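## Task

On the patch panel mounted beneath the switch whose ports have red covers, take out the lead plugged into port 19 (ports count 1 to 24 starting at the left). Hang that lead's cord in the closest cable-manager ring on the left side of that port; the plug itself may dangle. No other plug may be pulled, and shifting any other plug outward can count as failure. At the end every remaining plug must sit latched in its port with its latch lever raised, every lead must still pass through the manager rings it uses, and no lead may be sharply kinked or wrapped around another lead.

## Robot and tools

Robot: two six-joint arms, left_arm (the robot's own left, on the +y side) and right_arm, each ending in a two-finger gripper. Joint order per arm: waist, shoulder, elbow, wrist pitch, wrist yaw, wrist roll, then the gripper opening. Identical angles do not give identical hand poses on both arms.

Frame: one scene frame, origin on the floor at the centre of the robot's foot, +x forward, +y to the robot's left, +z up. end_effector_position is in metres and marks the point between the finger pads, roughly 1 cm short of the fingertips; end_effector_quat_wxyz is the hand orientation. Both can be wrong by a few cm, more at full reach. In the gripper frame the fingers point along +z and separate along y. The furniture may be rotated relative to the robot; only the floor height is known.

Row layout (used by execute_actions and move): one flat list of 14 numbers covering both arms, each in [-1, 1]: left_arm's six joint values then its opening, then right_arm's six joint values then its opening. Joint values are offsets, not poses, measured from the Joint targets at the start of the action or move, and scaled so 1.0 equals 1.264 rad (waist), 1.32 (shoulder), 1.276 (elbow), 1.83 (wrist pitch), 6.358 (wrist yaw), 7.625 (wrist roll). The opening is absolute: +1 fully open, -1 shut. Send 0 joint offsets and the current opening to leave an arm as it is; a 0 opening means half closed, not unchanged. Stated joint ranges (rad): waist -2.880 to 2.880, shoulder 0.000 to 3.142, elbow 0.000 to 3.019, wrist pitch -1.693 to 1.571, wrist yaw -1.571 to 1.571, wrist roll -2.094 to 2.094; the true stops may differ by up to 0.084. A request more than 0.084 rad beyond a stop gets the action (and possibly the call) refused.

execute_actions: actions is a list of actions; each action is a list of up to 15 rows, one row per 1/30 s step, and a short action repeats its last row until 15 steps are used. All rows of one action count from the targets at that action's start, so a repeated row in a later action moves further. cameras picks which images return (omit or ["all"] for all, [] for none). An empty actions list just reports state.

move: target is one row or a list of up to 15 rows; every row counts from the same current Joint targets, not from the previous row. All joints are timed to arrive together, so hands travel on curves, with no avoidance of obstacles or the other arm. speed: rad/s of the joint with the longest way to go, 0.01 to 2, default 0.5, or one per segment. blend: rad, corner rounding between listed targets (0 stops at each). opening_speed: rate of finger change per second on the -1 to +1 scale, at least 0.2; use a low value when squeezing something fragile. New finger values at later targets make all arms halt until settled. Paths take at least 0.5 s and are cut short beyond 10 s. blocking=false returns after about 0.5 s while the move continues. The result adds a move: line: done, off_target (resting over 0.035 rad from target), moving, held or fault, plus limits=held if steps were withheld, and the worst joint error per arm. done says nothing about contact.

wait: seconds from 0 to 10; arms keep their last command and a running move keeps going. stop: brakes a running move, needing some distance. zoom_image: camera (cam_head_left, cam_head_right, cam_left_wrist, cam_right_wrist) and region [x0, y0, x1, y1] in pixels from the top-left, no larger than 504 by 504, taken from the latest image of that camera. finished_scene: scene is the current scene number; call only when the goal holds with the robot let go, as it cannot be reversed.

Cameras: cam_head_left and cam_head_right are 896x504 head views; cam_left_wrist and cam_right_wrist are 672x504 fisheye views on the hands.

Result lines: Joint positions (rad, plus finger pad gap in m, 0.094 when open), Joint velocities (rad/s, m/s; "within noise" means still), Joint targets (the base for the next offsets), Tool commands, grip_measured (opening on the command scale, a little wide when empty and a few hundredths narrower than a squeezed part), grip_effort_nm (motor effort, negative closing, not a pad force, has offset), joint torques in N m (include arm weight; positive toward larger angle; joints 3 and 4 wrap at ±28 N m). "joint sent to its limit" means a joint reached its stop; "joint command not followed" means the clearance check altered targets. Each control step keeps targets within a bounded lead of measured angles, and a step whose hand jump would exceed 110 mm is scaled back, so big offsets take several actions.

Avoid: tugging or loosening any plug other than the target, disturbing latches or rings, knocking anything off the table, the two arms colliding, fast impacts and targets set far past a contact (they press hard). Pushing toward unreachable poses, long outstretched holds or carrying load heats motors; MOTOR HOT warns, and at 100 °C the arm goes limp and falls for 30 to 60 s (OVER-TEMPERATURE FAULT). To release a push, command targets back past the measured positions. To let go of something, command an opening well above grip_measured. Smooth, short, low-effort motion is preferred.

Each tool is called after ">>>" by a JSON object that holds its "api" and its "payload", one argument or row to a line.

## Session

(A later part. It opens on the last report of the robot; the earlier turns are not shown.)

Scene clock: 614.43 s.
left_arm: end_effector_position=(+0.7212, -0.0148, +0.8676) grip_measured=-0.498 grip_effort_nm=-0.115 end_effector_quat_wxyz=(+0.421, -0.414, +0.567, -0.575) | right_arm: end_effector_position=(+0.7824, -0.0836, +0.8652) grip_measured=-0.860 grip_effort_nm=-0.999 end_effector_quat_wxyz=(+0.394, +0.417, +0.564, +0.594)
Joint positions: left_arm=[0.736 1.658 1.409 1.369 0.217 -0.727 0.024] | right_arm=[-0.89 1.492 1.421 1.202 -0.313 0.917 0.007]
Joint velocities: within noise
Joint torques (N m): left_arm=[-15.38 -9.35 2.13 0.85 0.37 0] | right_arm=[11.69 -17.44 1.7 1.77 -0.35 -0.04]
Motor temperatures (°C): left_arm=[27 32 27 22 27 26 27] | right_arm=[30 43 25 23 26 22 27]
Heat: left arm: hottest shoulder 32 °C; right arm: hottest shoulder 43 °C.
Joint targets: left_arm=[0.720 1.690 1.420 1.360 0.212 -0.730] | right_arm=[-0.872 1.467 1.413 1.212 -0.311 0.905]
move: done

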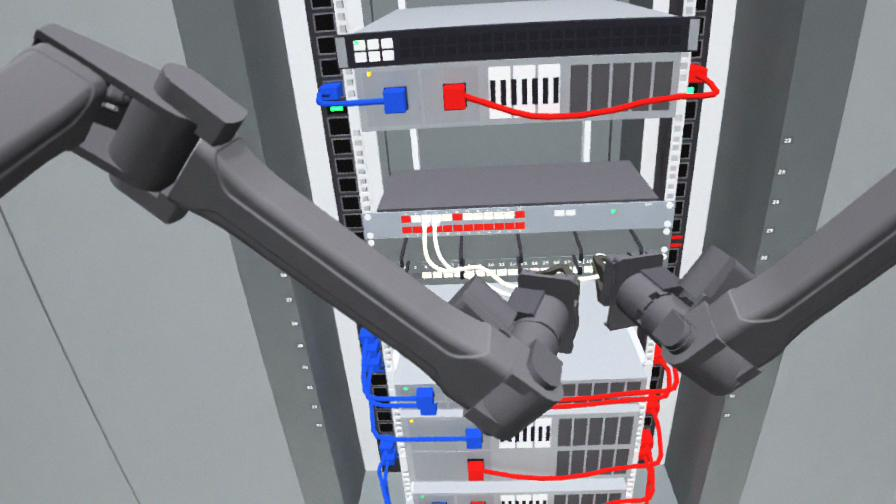

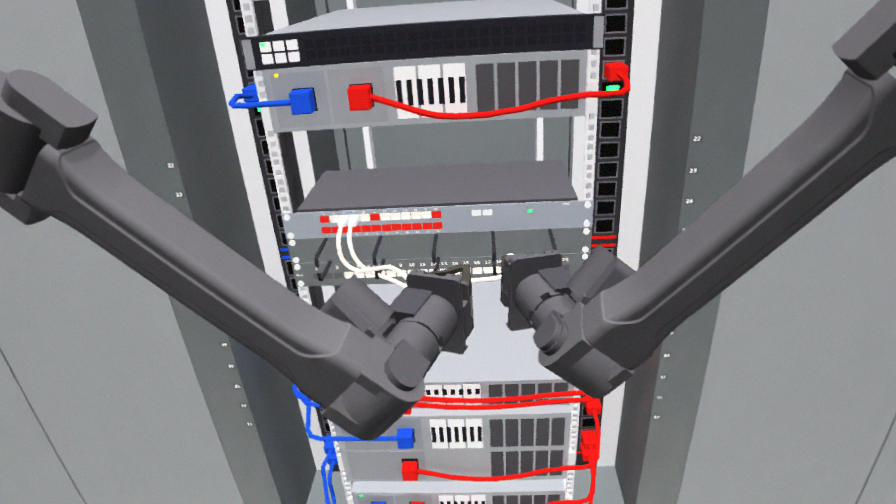

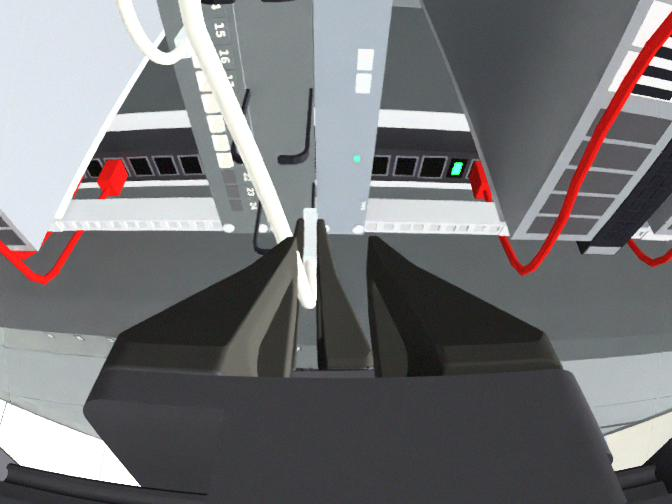

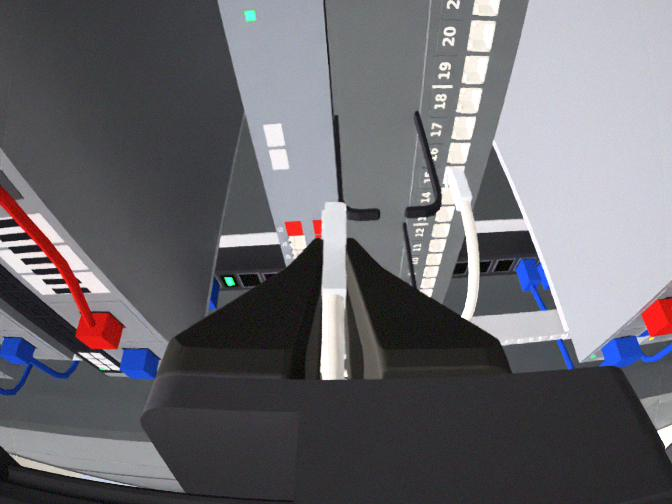

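>>> {"api": "move", "payload": {
  "target": [0.032,0.0136,-0.0408,0.0454,0,0,-0.5,0,0,0,0,0,0,-0.92],
  "speed": 0.2,
  "cameras": ["cam_left_wrist","cam_head_left"]
}}

Scene clock: 626.27 s.
left_arm: end_effector_position=(+0.6982, -0.0202, +0.8624) grip_measured=-0.498 grip_effort_nm=-0.115 end_effector_quat_wxyz=(+0.422, -0.414, +0.566, -0.575) | right_arm: end_effector_position=(+0.7824, -0.0836, +0.8652) grip_measured=-0.860 grip_effort_nm=-0.994 end_effector_quat_wxyz=(+0.394, +0.417, +0.564, +0.594)
Joint positions: left_arm=[0.736 1.682 1.374 1.431 0.216 -0.727 0.024] | right_arm=[-0.89 1.492 1.421 1.202 -0.313 0.917 0.007]
Joint velocities: within noise
Joint torques (N m): left_arm=[-12.16 -9.52 0.5 1.77 0.37 0] | right_arm=[11.28 -17.38 1.72 1.84 -0.35 -0.05]
Motor temperatures (°C): left_arm=[27 31 26 22 27 26 27] | right_arm=[30 43 25 23 26 22 27]
Heat: left arm: hottest shoulder 31 °C; right arm: hottest shoulder 43 °C.
Joint targets: left_arm=[0.761 1.708 1.368 1.443 0.212 -0.730] | right_arm=[-0.872 1.467 1.413 1.212 -0.311 0.905]
move: done
Images, in order (width x height): cam_head_left 896x504, cam_left_wrist 672x504.

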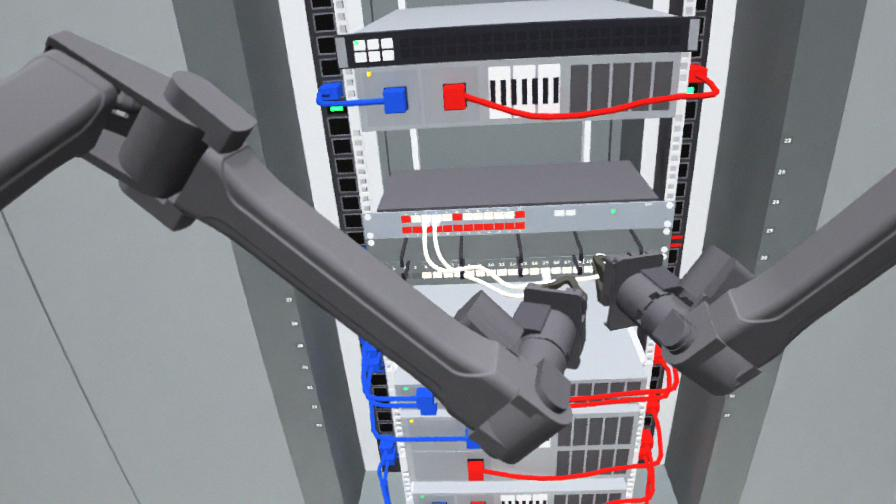

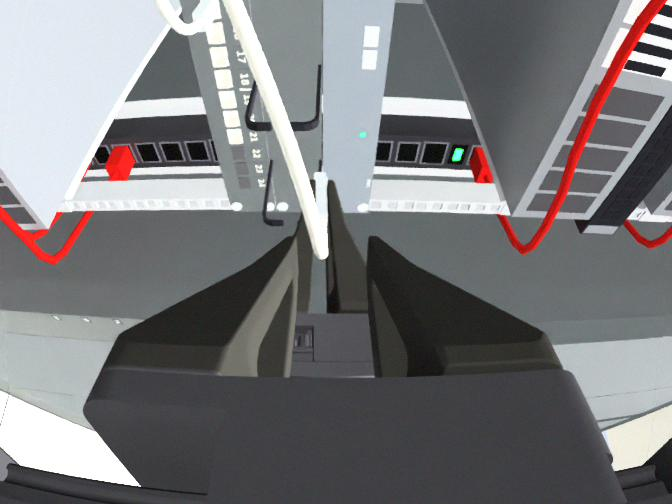

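>>> {"api": "move", "payload": {
  "target": [0.026,0.009,0.003,0.0,0,0,-0.5,0,0,0,0,0,0,-0.92],
  "speed": 0.2,
  "cameras": ["cam_left_wrist","cam_head_left"]
}}

Scene clock: 633.30 s.
left_arm: end_effector_position=(+0.6949, -0.0125, +0.8465) grip_measured=-0.498 grip_effort_nm=-0.120 end_effector_quat_wxyz=(+0.425, -0.411, +0.576, -0.565) | right_arm: end_effector_position=(+0.7824, -0.0836, +0.8652) grip_measured=-0.860 grip_effort_nm=-0.994 end_effector_quat_wxyz=(+0.395, +0.417, +0.564, +0.594)
Joint positions: left_arm=[0.764 1.69 1.374 1.432 0.216 -0.727 0.024] | right_arm=[-0.89 1.492 1.421 1.202 -0.313 0.917 0.007]
Joint velocities: within noise
Joint torques (N m): left_arm=[-11.34 -9.17 0.72 1.73 0.36 0] | right_arm=[11.46 -17.38 1.66 1.8 -0.33 -0.02]
Motor temperatures (°C): left_arm=[27 31 26 22 27 26 27] | right_arm=[30 43 25 23 26 22 27]
Heat: left arm: hottest shoulder 31 °C; right arm: hottest shoulder 43 °C.
Joint targets: left_arm=[0.794 1.720 1.372 1.443 0.212 -0.730] | right_arm=[-0.872 1.467 1.413 1.212 -0.311 0.905]
move: done
Images, in order (width x height): cam_head_left 896x504, cam_left_wrist 672x504.

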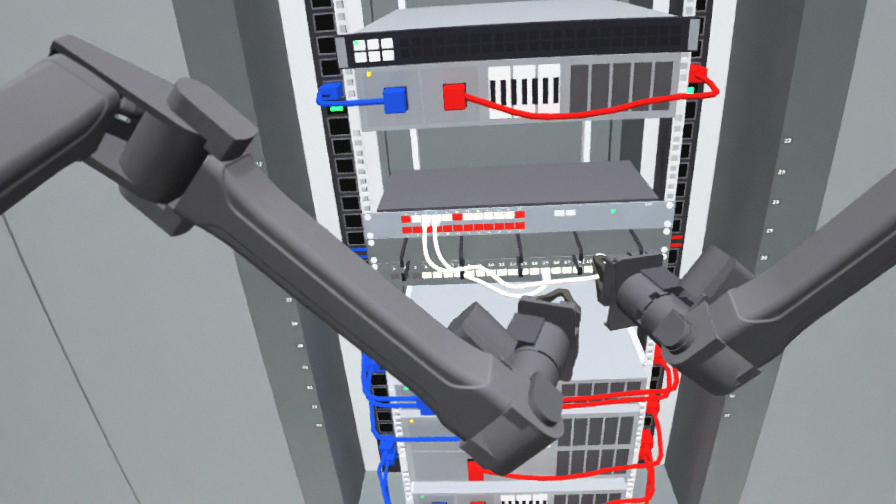

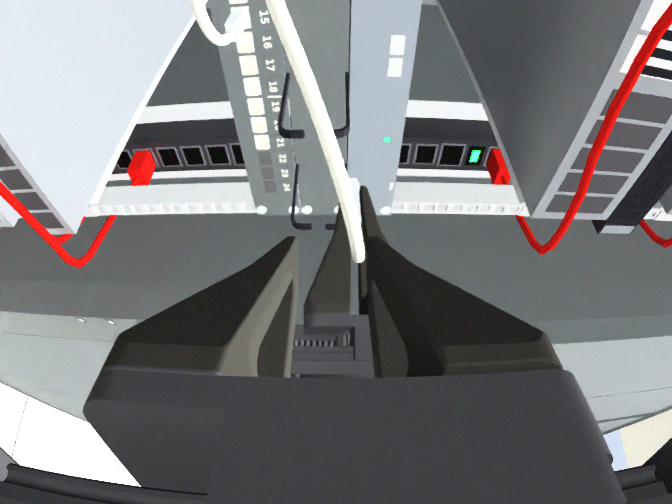

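>>> {"api": "move", "payload": {
  "target": [-0.041,0.0205,0.112,-0.065,0,0,-0.5,0,0,0,0,0,0,-0.92],
  "speed": 0.2,
  "cameras": ["cam_left_wrist","cam_head_left"]
}}

Scene clock: 646.70 s.
left_arm: end_effector_position=(+0.7349, -0.0192, +0.8416) grip_measured=-0.498 grip_effort_nm=-0.110 end_effector_quat_wxyz=(+0.427, -0.411, +0.573, -0.566) | right_arm: end_effector_position=(+0.7832, -0.0845, +0.8661) grip_measured=-0.860 grip_effort_nm=-1.004 end_effector_quat_wxyz=(+0.395, +0.417, +0.563, +0.594)
Joint positions: left_arm=[0.762 1.713 1.502 1.334 0.216 -0.727 0.024] | right_arm=[-0.89 1.49 1.421 1.202 -0.311 0.917 0.007]
Joint velocities: within noise
Joint torques (N m): left_arm=[-16.56 -9.82 2.5 0.94 0.4 0] | right_arm=[11.4 -17.08 1.7 1.78 -0.4 -0.04]
Motor temperatures (°C): left_arm=[27 32 26 22 27 26 27] | right_arm=[30 43 25 23 26 22 27]
Heat: left arm: hottest shoulder 32 °C; right arm: hottest shoulder 43 °C.
Joint targets: left_arm=[0.742 1.746 1.515 1.324 0.212 -0.730] | right_arm=[-0.872 1.467 1.413 1.212 -0.310 0.905]
move: done
Images, in order (width x height): cam_head_left 896x504, cam_left_wrist 672x504.

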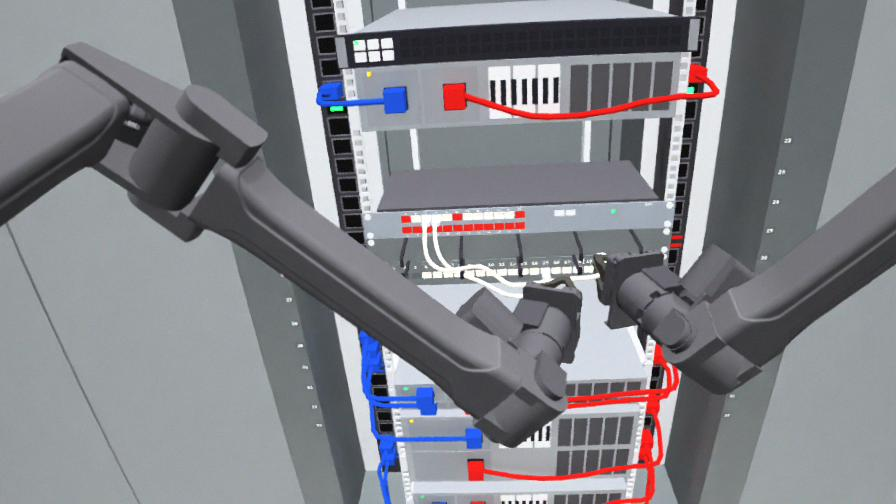

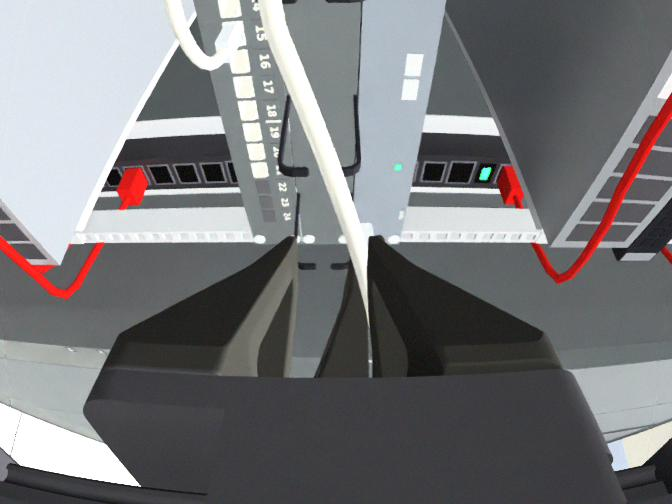

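>>> {"api": "move", "payload": {
  "target": [-0.012,-0.035,-0.010,0,0,0,-0.5,0,0,0,0,0,0,-0.92],
  "speed": 0.1,
  "cameras": ["cam_left_wrist","cam_head_left"]
}}

>>> {"api": "zoom_image", "payload": {
  "camera": "cam_left_wrist",
  "region": [220, 130, 450, 400]
}}

Scene clock: 655.80 s.
left_arm: end_effector_position=(+0.7345, -0.0274, +0.8501) grip_measured=-0.498 grip_effort_nm=-0.110 end_effector_quat_wxyz=(+0.423, -0.413, +0.568, -0.572) | right_arm: end_effector_position=(+0.7834, -0.0847, +0.8662) grip_measured=-0.860 grip_effort_nm=-0.994 end_effector_quat_wxyz=(+0.396, +0.417, +0.563, +0.593)
Joint positions: left_arm=[0.743 1.713 1.503 1.333 0.215 -0.727 0.024] | right_arm=[-0.89 1.49 1.421 1.202 -0.311 0.917 0.007]
Joint velocities: within noise
Joint torques (N m): left_arm=[-16.03 -12.92 1.46 0.88 0.42 0.01] | right_arm=[11.75 -17.38 1.7 1.84 -0.41 -0.04]
Motor temperatures (°C): left_arm=[28 32 26 22 27 26 27] | right_arm=[30 41 25 23 26 22 27]
Heat: left arm: hottest shoulder 32 °C; right arm: hottest shoulder 41 °C.
Joint targets: left_arm=[0.727 1.700 1.502 1.324 0.212 -0.730] | right_arm=[-0.872 1.467 1.413 1.212 -0.310 0.905]
move: done
Images, in order (width x height): cam_head_left 896x504, cam_left_wrist 672x504.

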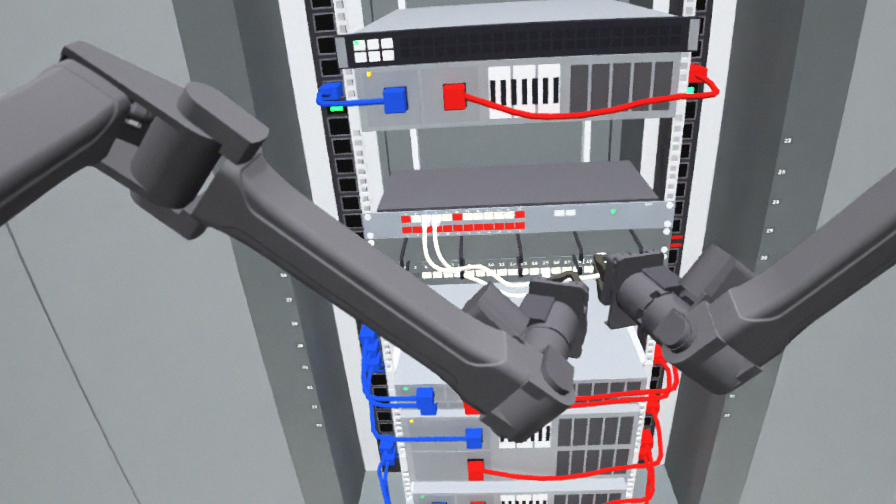

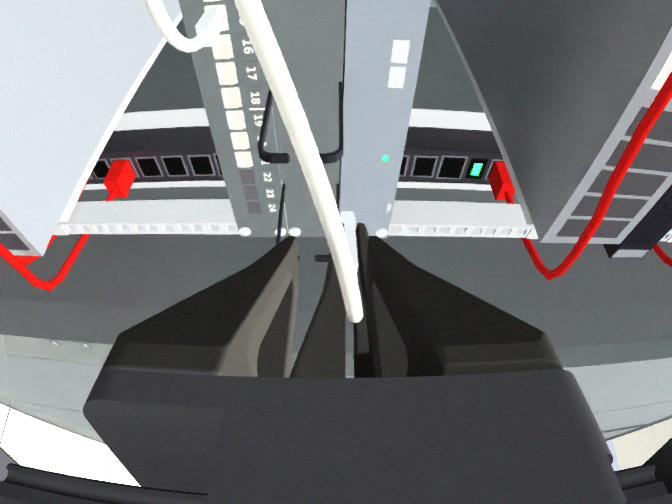

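Scaled by 1.867 from the camera's 672x504 image, which has a finer 960x720 frame.

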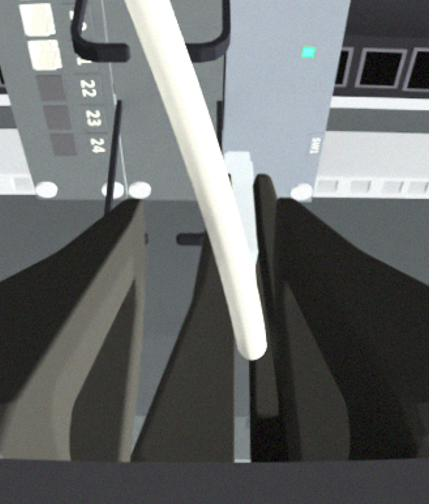

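>>> {"api": "move", "payload": {
  "target": [
    [0.033,0.0417,0.034,0,0,0,-0.5,0,0,0,0,0,0,-0.92],
    [0.033,0.053,0.089,-0.036,0,0,-0.5,0,0,0,0,0,0,-0.92]
  ],
  "speed": 0.12,
  "cameras": ["cam_left_wrist","cam_head_left"]
}}

>>> {"api": "zoom_image", "payload": {
  "camera": "cam_left_wrist",
  "region": [220, 130, 450, 400]
}}

Scene clock: 694.67 s.
left_arm: end_effector_position=(+0.7628, -0.0312, +0.8466) grip_measured=-0.498 grip_effort_nm=-0.110 end_effector_quat_wxyz=(+0.427, -0.413, +0.565, -0.572) | right_arm: end_effector_position=(+0.7834, -0.0847, +0.8662) grip_measured=-0.860 grip_effort_nm=-1.004 end_effector_quat_wxyz=(+0.396, +0.417, +0.563, +0.593)
Joint positions: left_arm=[0.743 1.737 1.602 1.267 0.215 -0.727 0.024] | right_arm=[-0.89 1.49 1.421 1.202 -0.311 0.917 0.007]
Joint velocities: within noise
Joint torques (N m): left_arm=[-12.92 -10.29 3.04 0.9 0.42 0.01] | right_arm=[11.28 -17.14 1.68 1.77 -0.42 -0.03]
Motor temperatures (°C): left_arm=[29 33 25 22 27 26 27] | right_arm=[30 38 25 23 26 22 27]
Heat: left arm: hottest shoulder 33 °C; right arm: hottest shoulder 38 °C.
Joint targets: left_arm=[0.768 1.770 1.616 1.258 0.212 -0.730] | right_arm=[-0.872 1.467 1.413 1.212 -0.310 0.905]
move: done
Images, in order (width x height): cam_head_left 896x504, cam_left_wrist 672x504.

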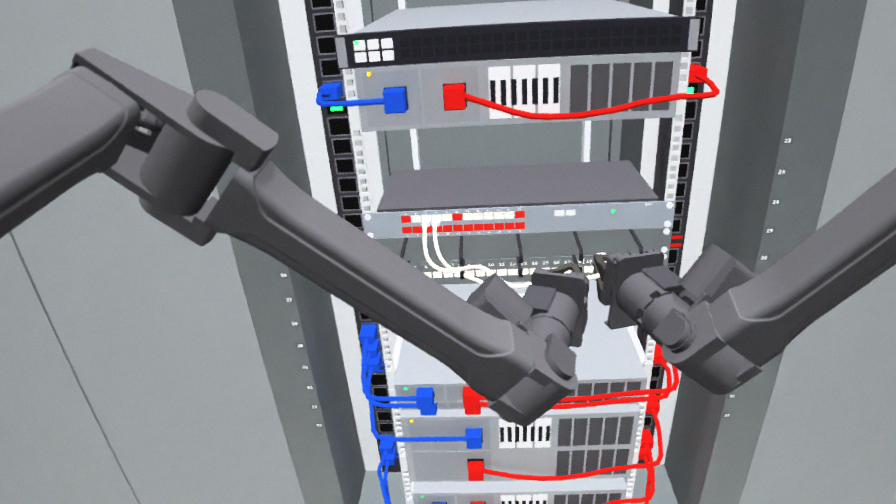

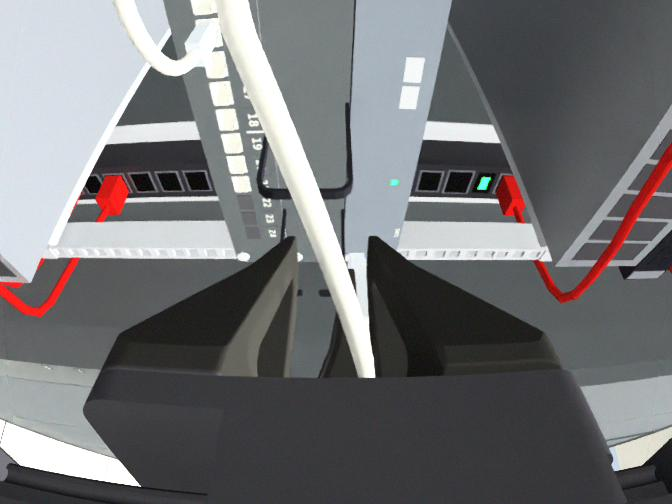

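Scaled by 1.867 from the camera's 672x504 image, which has a finer 960x720 frame.

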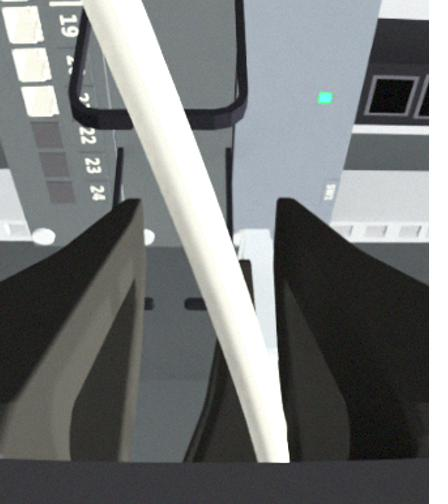

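>>> {"api": "move", "payload": {
  "target": [0,0.008,0.036,-0.020,0,0,-0.5,0,0,0,0,0,0,-0.92],
  "speed": 0.12,
  "cameras": ["cam_left_wrist","cam_head_left"]
}}

>>> {"api": "zoom_image", "payload": {
  "camera": "cam_left_wrist",
  "region": [220, 130, 450, 400]
}}

>>> {"api": "zoom_image", "payload": {
  "camera": "cam_head_left",
  "region": [500, 220, 640, 310]
}}

Scene clock: 706.33 s.
left_arm: end_effector_position=(+0.7755, -0.0326, +0.8452) grip_measured=-0.498 grip_effort_nm=-0.115 end_effector_quat_wxyz=(+0.426, -0.413, +0.566, -0.572) | right_arm: end_effector_position=(+0.7834, -0.0847, +0.8662) grip_measured=-0.860 grip_effort_nm=-0.999 end_effector_quat_wxyz=(+0.396, +0.417, +0.563, +0.593)
Joint positions: left_arm=[0.743 1.746 1.645 1.231 0.215 -0.727 0.024] | right_arm=[-0.89 1.49 1.421 1.202 -0.311 0.917 0.007]
Joint velocities: within noise
Joint torques (N m): left_arm=[-13.1 -10.34 3.34 0.81 0.41 0] | right_arm=[11.46 -17.38 1.72 1.81 -0.39 -0.05]
Motor temperatures (°C): left_arm=[28 33 25 22 27 26 27] | right_arm=[30 38 25 23 26 22 27]
Heat: left arm: hottest shoulder 33 °C; right arm: hottest shoulder 38 °C.
Joint targets: left_arm=[0.768 1.781 1.662 1.222 0.212 -0.730] | right_arm=[-0.872 1.467 1.413 1.212 -0.310 0.905]
move: done
Images, in order (width x height): cam_head_left 896x504, cam_left_wrist 672x504.

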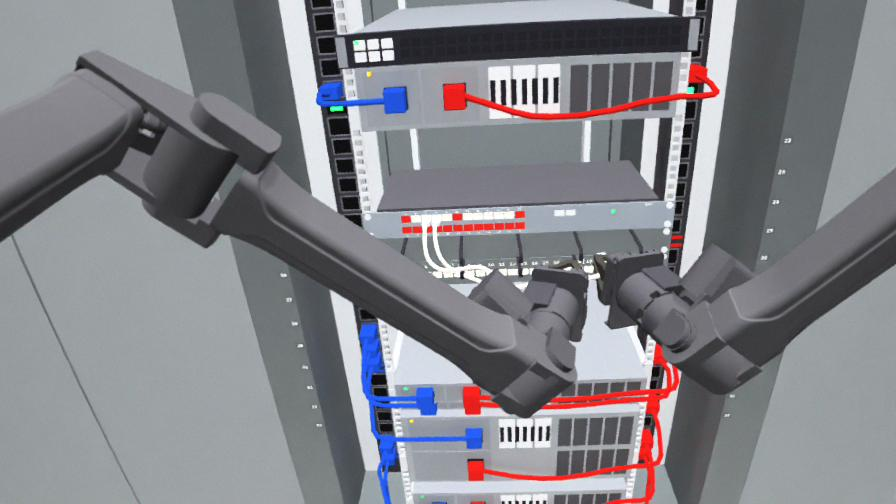

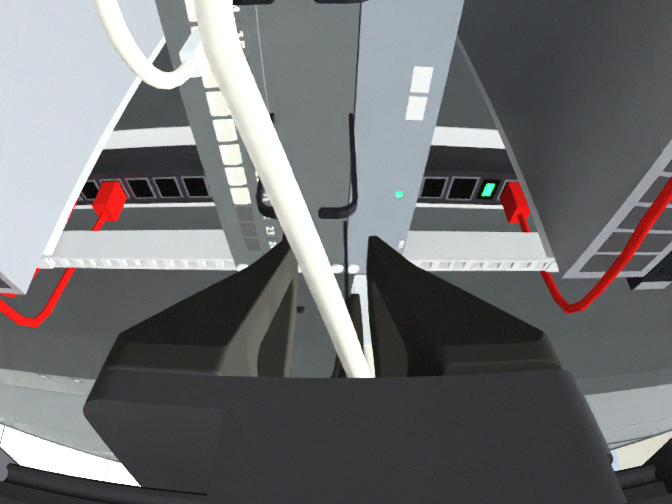

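Scaled by 1.867 from the camera's 672x504 image, which has a finer 960x720 frame.

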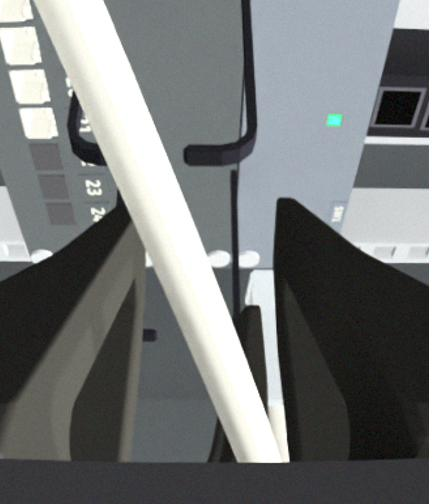

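Scaled by 3.600 from the camera's 896x504 image, which has a finer 1280x720 frame.

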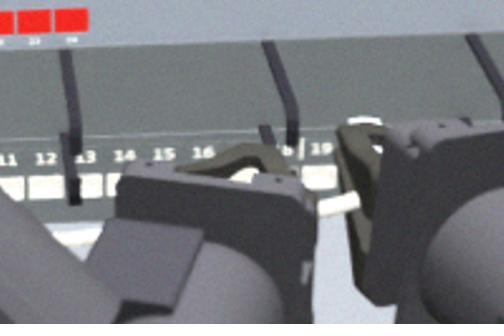

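>>> {"api": "move", "payload": {
  "target": [
    [0,0,-0.039,0.0197,0,0,-0.5,0,0,0,0,0,0,-0.92],
    [0.0135,0.0114,-0.008,0.0197,0,0,-0.5,0,0,0,0,0,0,-0.92],
    [0.0135,0.0212,0.044,-0.0093,0,0,-0.5,0,0,0,0,0,0,-0.92]
  ],
  "speed": 0.12,
  "cameras": ["cam_left_wrist","cam_head_left"]
}}

>>> {"api": "zoom_image", "payload": {
  "camera": "cam_left_wrist",
  "region": [220, 130, 450, 400]
}}

Scene clock: 730.90 s.
left_arm: end_effector_position=(+0.7838, -0.0347, +0.8392) grip_measured=-0.498 grip_effort_nm=-0.115 end_effector_quat_wxyz=(+0.432, -0.413, +0.563, -0.570) | right_arm: end_effector_position=(+0.7831, -0.0859, +0.8656) grip_measured=-0.860 grip_effort_nm=-0.994 end_effector_quat_wxyz=(+0.397, +0.419, +0.565, +0.590)
Joint positions: left_arm=[0.747 1.771 1.694 1.22 0.215 -0.727 0.024] | right_arm=[-0.89 1.488 1.418 1.202 -0.303 0.912 0.007]
Joint velocities: within noise
Joint torques (N m): left_arm=[-12.22 -10.17 4.12 0.69 0.41 0] | right_arm=[11.58 -16.97 1.91 1.81 -0.74 0]
Motor temperatures (°C): left_arm=[28 33 26 22 27 26 27] | right_arm=[30 38 25 23 26 22 28]
Heat: left arm: hottest shoulder 33 °C; right arm: hottest shoulder 38 °C.
Joint targets: left_arm=[0.785 1.809 1.718 1.204 0.212 -0.730] | right_arm=[-0.872 1.467 1.413 1.212 -0.311 0.905]
move: off_target (left_arm); left_arm: the waist is farthest, 0.038 rad from its target
Images, in order (width x height): cam_head_left 896x504, cam_left_wrist 672x504.

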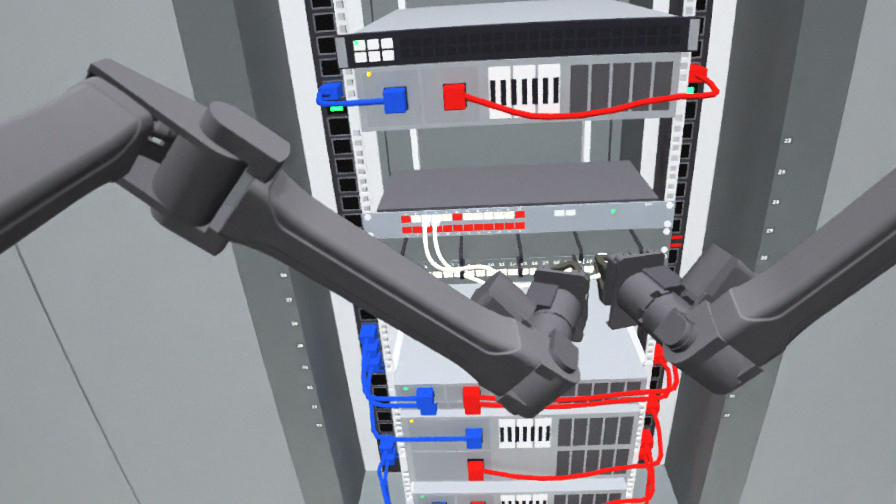

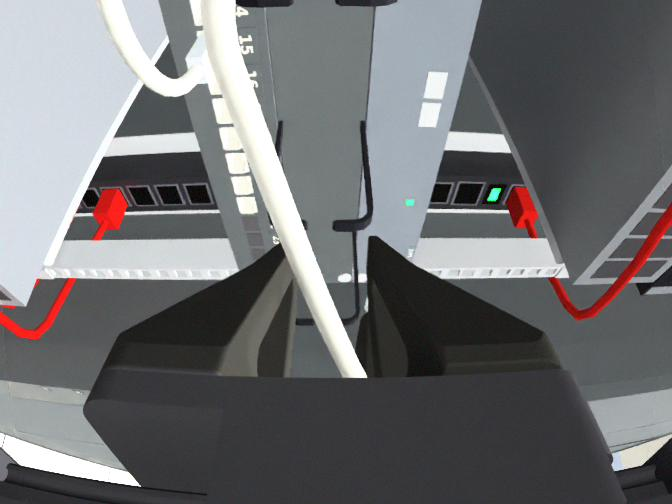

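Scaled by 1.867 from the camera's 672x504 image, which has a finer 960x720 frame.

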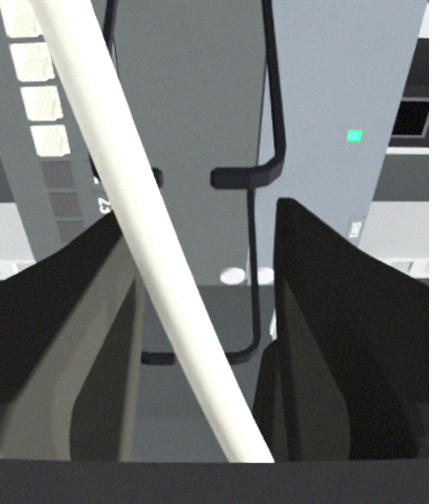

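>>> {"api": "move", "payload": {
  "target": [
    [-0.02,-0.015,-0.097,0.0536,0,0,-0.5,0,0,0,0,0,0,-0.92],
    [0.008,0.0083,-0.0455,0.055,0,0,-0.5,0,0,0,0,0,0,-0.92]
  ],
  "speed": 0.15,
  "cameras": ["cam_left_wrist","cam_head_left"]
}}

>>> {"api": "zoom_image", "payload": {
  "camera": "cam_left_wrist",
  "region": [220, 130, 450, 400]
}}

Scene clock: 747.70 s.
left_arm: end_effector_position=(+0.7646, -0.0321, +0.8388) grip_measured=-0.498 grip_effort_nm=-0.115 end_effector_quat_wxyz=(+0.445, -0.413, +0.555, -0.569) | right_arm: end_effector_position=(+0.7790, -0.0837, +0.8641) grip_measured=-0.860 grip_effort_nm=-0.999 end_effector_quat_wxyz=(+0.394, +0.418, +0.567, +0.591)
Joint positions: left_arm=[0.751 1.778 1.648 1.302 0.216 -0.727 0.024] | right_arm=[-0.89 1.488 1.409 1.202 -0.307 0.911 0.007]
Joint velocities: within noise
Joint torques (N m): left_arm=[-11.58 -9.58 2.92 1.37 0.38 -0.01] | right_arm=[11.28 -16.97 2.62 1.76 -0.58 0.03]
Motor temperatures (°C): left_arm=[28 32 26 22 27 26 27] | right_arm=[30 41 25 23 26 22 28]
Heat: left arm: hottest shoulder 32 °C; right arm: hottest shoulder 41 °C.
Joint targets: left_arm=[0.796 1.820 1.660 1.305 0.212 -0.730] | right_arm=[-0.872 1.467 1.413 1.212 -0.311 0.905]
move: off_target (left_arm); left_arm: the waist is farthest, 0.045 rad from its target
Images, in order (width x height): cam_head_left 896x504, cam_left_wrist 672x504.

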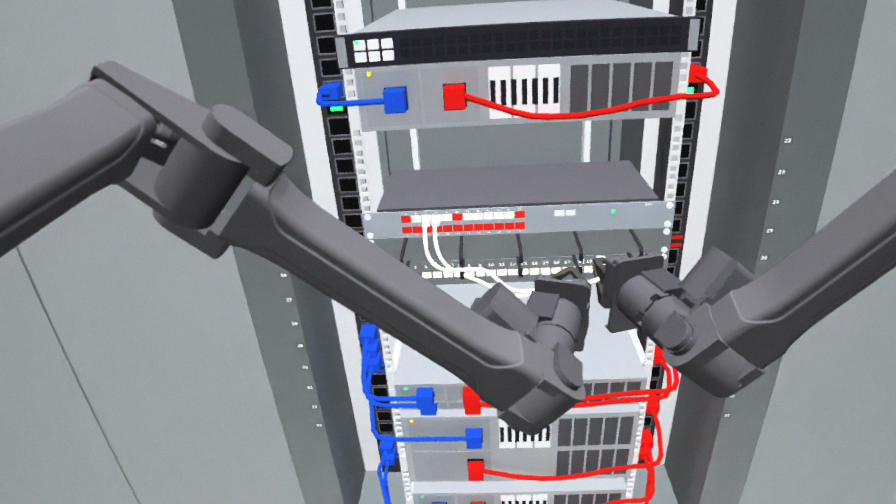

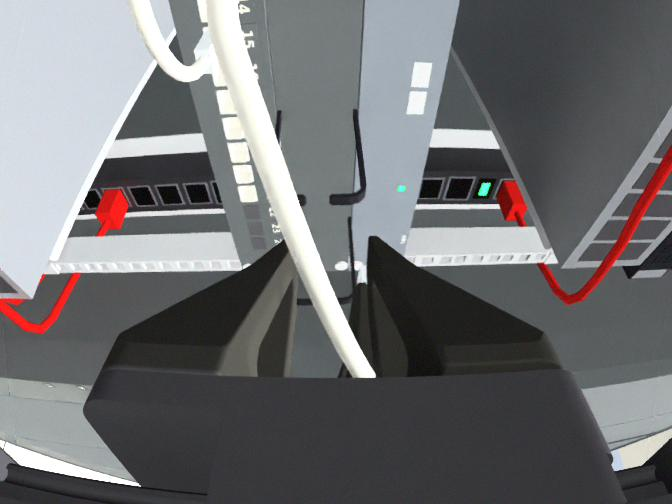

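Scaled by 1.867 from the camera's 672x504 image, which has a finer 960x720 frame.

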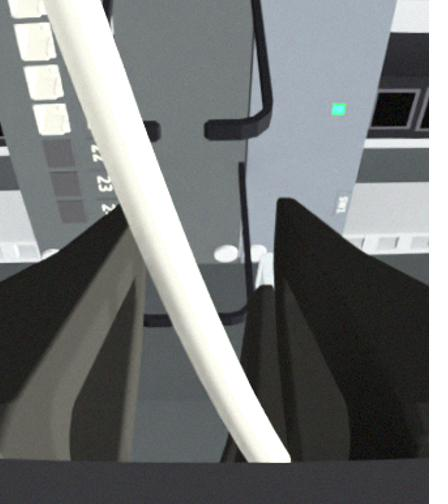

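>>> {"api": "zoom_image", "payload": {
  "camera": "cam_left_wrist",
  "region": [260, 200, 400, 305]
}}

>>> {"api": "zoom_image", "payload": {
  "camera": "cam_left_wrist",
  "region": [260, 280, 400, 385]
}}

>>> {"api": "zoom_image", "payload": {
  "camera": "cam_head_left",
  "region": [540, 240, 640, 310]
}}

>>> {"api": "wait", "payload": {
  "seconds": 0.1
}}

>>> {"api": "zoom_image", "payload": {
  "camera": "cam_head_right",
  "region": [440, 240, 540, 310]
}}

>>> {"api": "zoom_image", "payload": {
  "camera": "cam_right_wrist",
  "region": [220, 150, 500, 400]
}}

Scaled by 3.600 from the camera's 672x504 image, which has a finer 960x720 frame.

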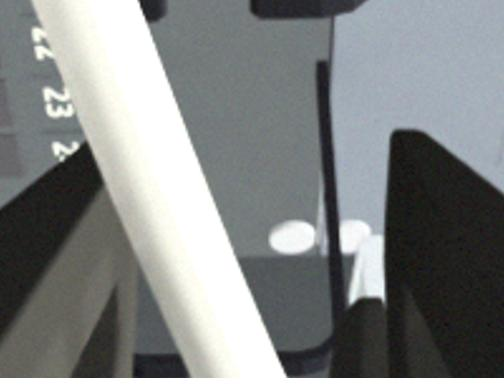

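Scaled by 3.600 from the camera's 672x504 image, which has a finer 960x720 frame.

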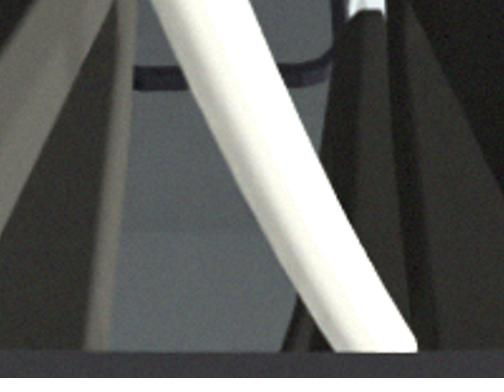

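Scaled by 5.040 from the camera's 896x504 image, which has a finer 1280x720 frame.

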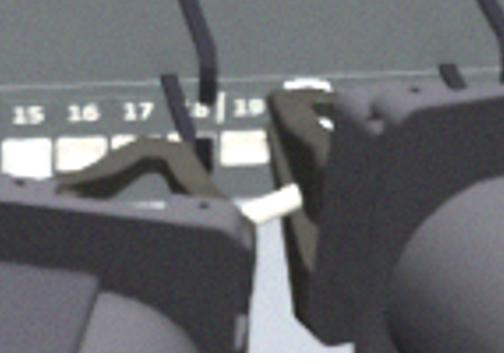

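Scene clock: 799.57 s.
left_arm: end_effector_position=(+0.7646, -0.0322, +0.8388) grip_measured=-0.498 grip_effort_nm=-0.110 end_effector_quat_wxyz=(+0.445, -0.412, +0.555, -0.569) | right_arm: end_effector_position=(+0.7790, -0.0837, +0.8641) grip_measured=-0.860 grip_effort_nm=-0.989 end_effector_quat_wxyz=(+0.394, +0.418, +0.567, +0.590)
Joint positions: left_arm=[0.751 1.778 1.648 1.302 0.216 -0.727 0.024] | right_arm=[-0.89 1.488 1.409 1.202 -0.307 0.911 0.007]
Joint velocities: within noise
Joint torques (N m): left_arm=[-11.75 -9.7 2.88 1.46 0.37 -0.01] | right_arm=[11.28 -17.14 2.63 1.84 -0.57 0.02]
Motor temperatures (°C): left_arm=[28 33 25 22 27 26 27] | right_arm=[30 42 25 23 26 21 28]
Heat: left arm: hottest shoulder 33 °C; right arm: hottest shoulder 42 °C.
Joint targets: left_arm=[0.796 1.820 1.660 1.305 0.212 -0.730] | right_arm=[-0.872 1.467 1.413 1.212 -0.311 0.905]
Tool commands: left_gripper/opening=-0.5 right_gripper/opening=-0.92
wait: 0.10 s; at rest from the start

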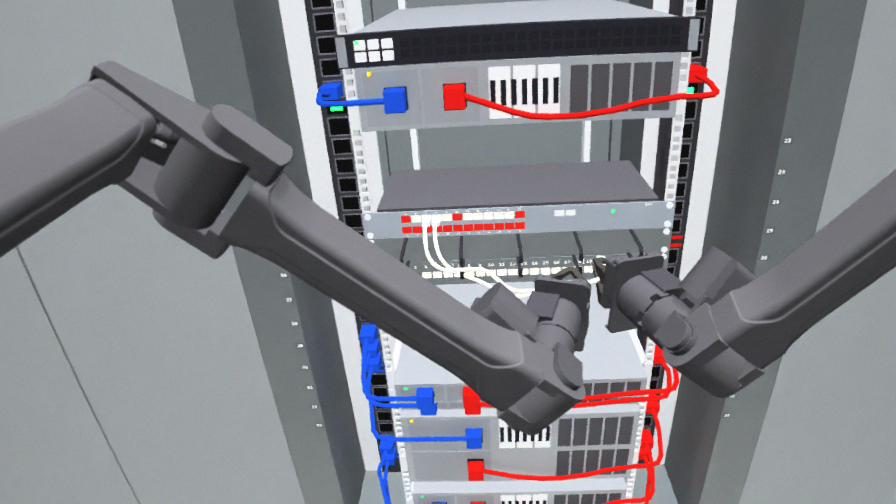

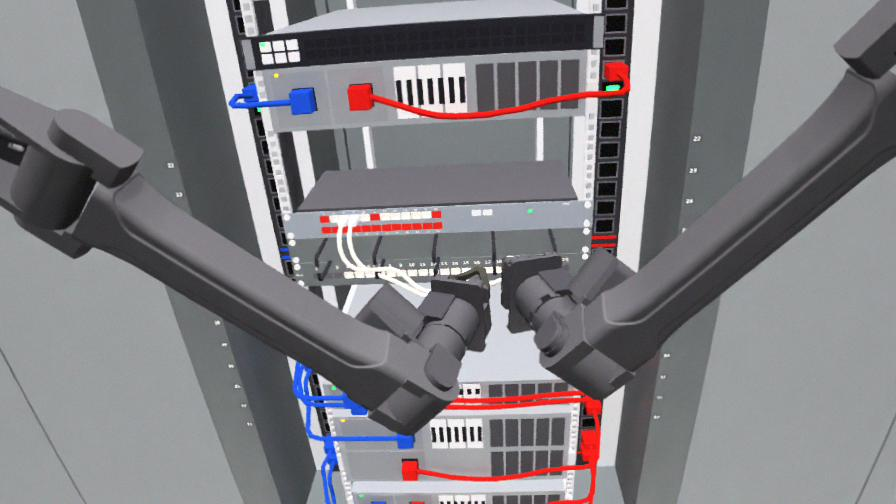

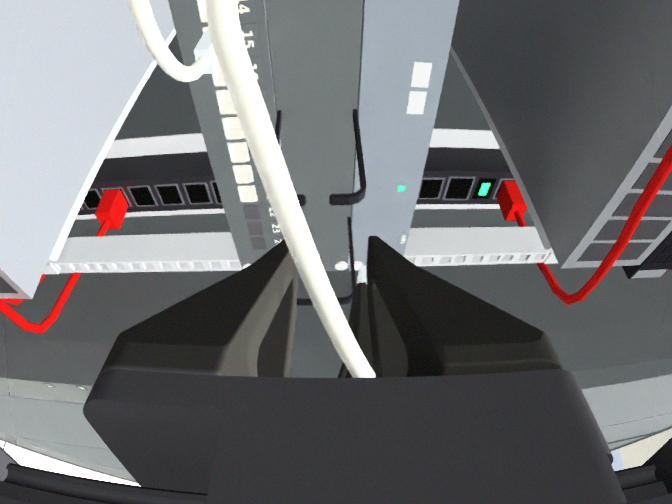

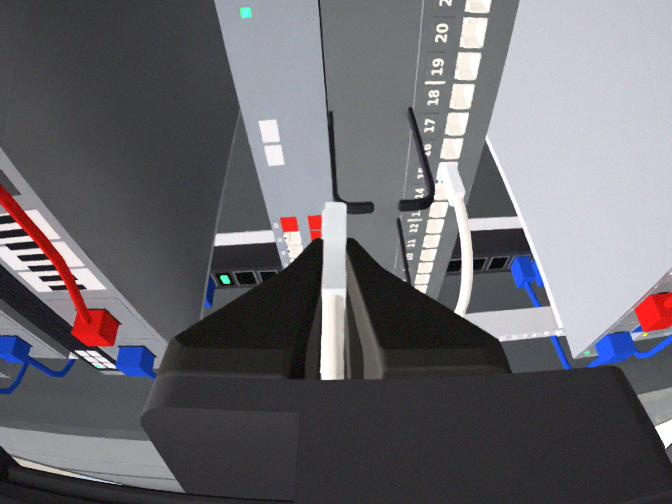

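Scaled by 5.040 from the camera's 896x504 image, which has a finer 1280x720 frame.

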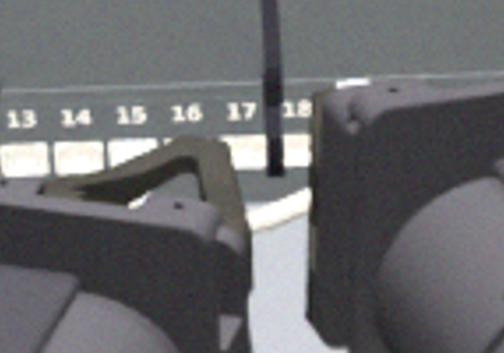

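Scaled by 1.800 from the camera's 672x504 image, which has a finer 960x720 frame.

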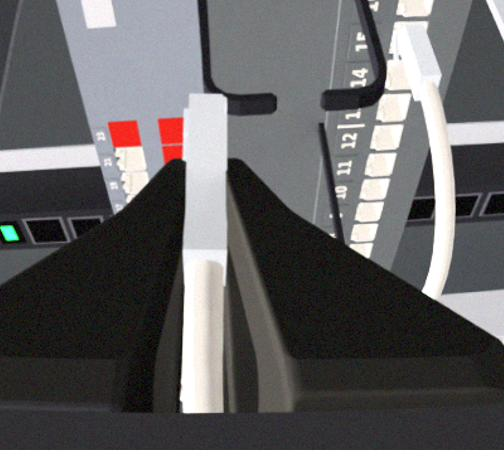

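>>> {"api": "move", "payload": {
  "target": [0,0,0,0,0,0,-0.75,0,0,0,0,0,0,-0.92],
  "opening_speed": 0.3,
  "cameras": ["cam_left_wrist"]
}}

>>> {"api": "zoom_image", "payload": {
  "camera": "cam_left_wrist",
  "region": [220, 130, 450, 400]
}}

Scene clock: 811.80 s.
left_arm: end_effector_position=(+0.7646, -0.0321, +0.8401) grip_measured=-0.746 grip_effort_nm=-0.183 end_effector_quat_wxyz=(+0.445, -0.411, +0.553, -0.571) | right_arm: end_effector_position=(+0.7792, -0.0841, +0.8637) grip_measured=-0.860 grip_effort_nm=-0.999 end_effector_quat_wxyz=(+0.396, +0.417, +0.569, +0.588)
Joint positions: left_arm=[0.751 1.778 1.648 1.306 0.221 -0.73 0.012] | right_arm=[-0.89 1.488 1.409 1.202 -0.303 0.905 0.007]
Joint velocities: within noise
Joint torques (N m): left_arm=[-11.63 -9.76 2.88 1.29 0.18 0.04] | right_arm=[11.22 -17.2 2.58 1.87 -0.72 0.1]
Motor temperatures (°C): left_arm=[28 33 25 22 26 26 27] | right_arm=[30 42 25 23 26 21 28]
Heat: left arm: hottest shoulder 33 °C; right arm: hottest shoulder 42 °C.
Joint targets: left_arm=[0.796 1.820 1.660 1.305 0.212 -0.730] | right_arm=[-0.872 1.467 1.413 1.212 -0.310 0.905]
move: off_target (left_arm); left_arm: the waist is farthest, 0.045 rad from its target
Images, in order (width x height): cam_left_wrist 672x504.

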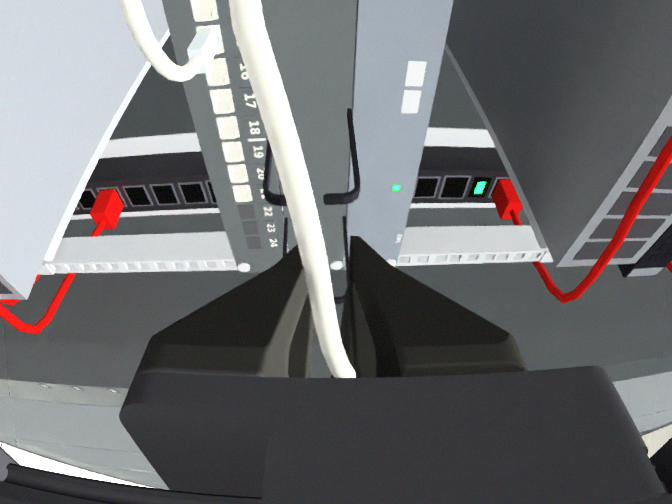

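Scaled by 1.867 from the camera's 672x504 image, which has a finer 960x720 frame.

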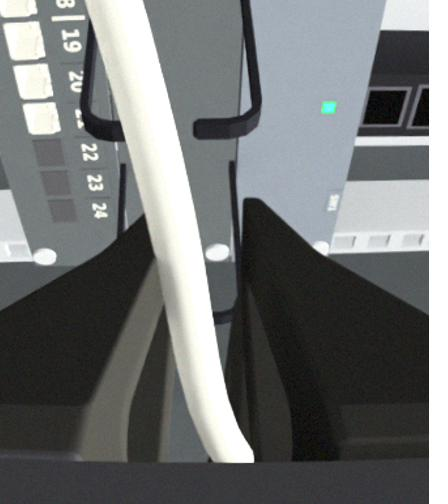

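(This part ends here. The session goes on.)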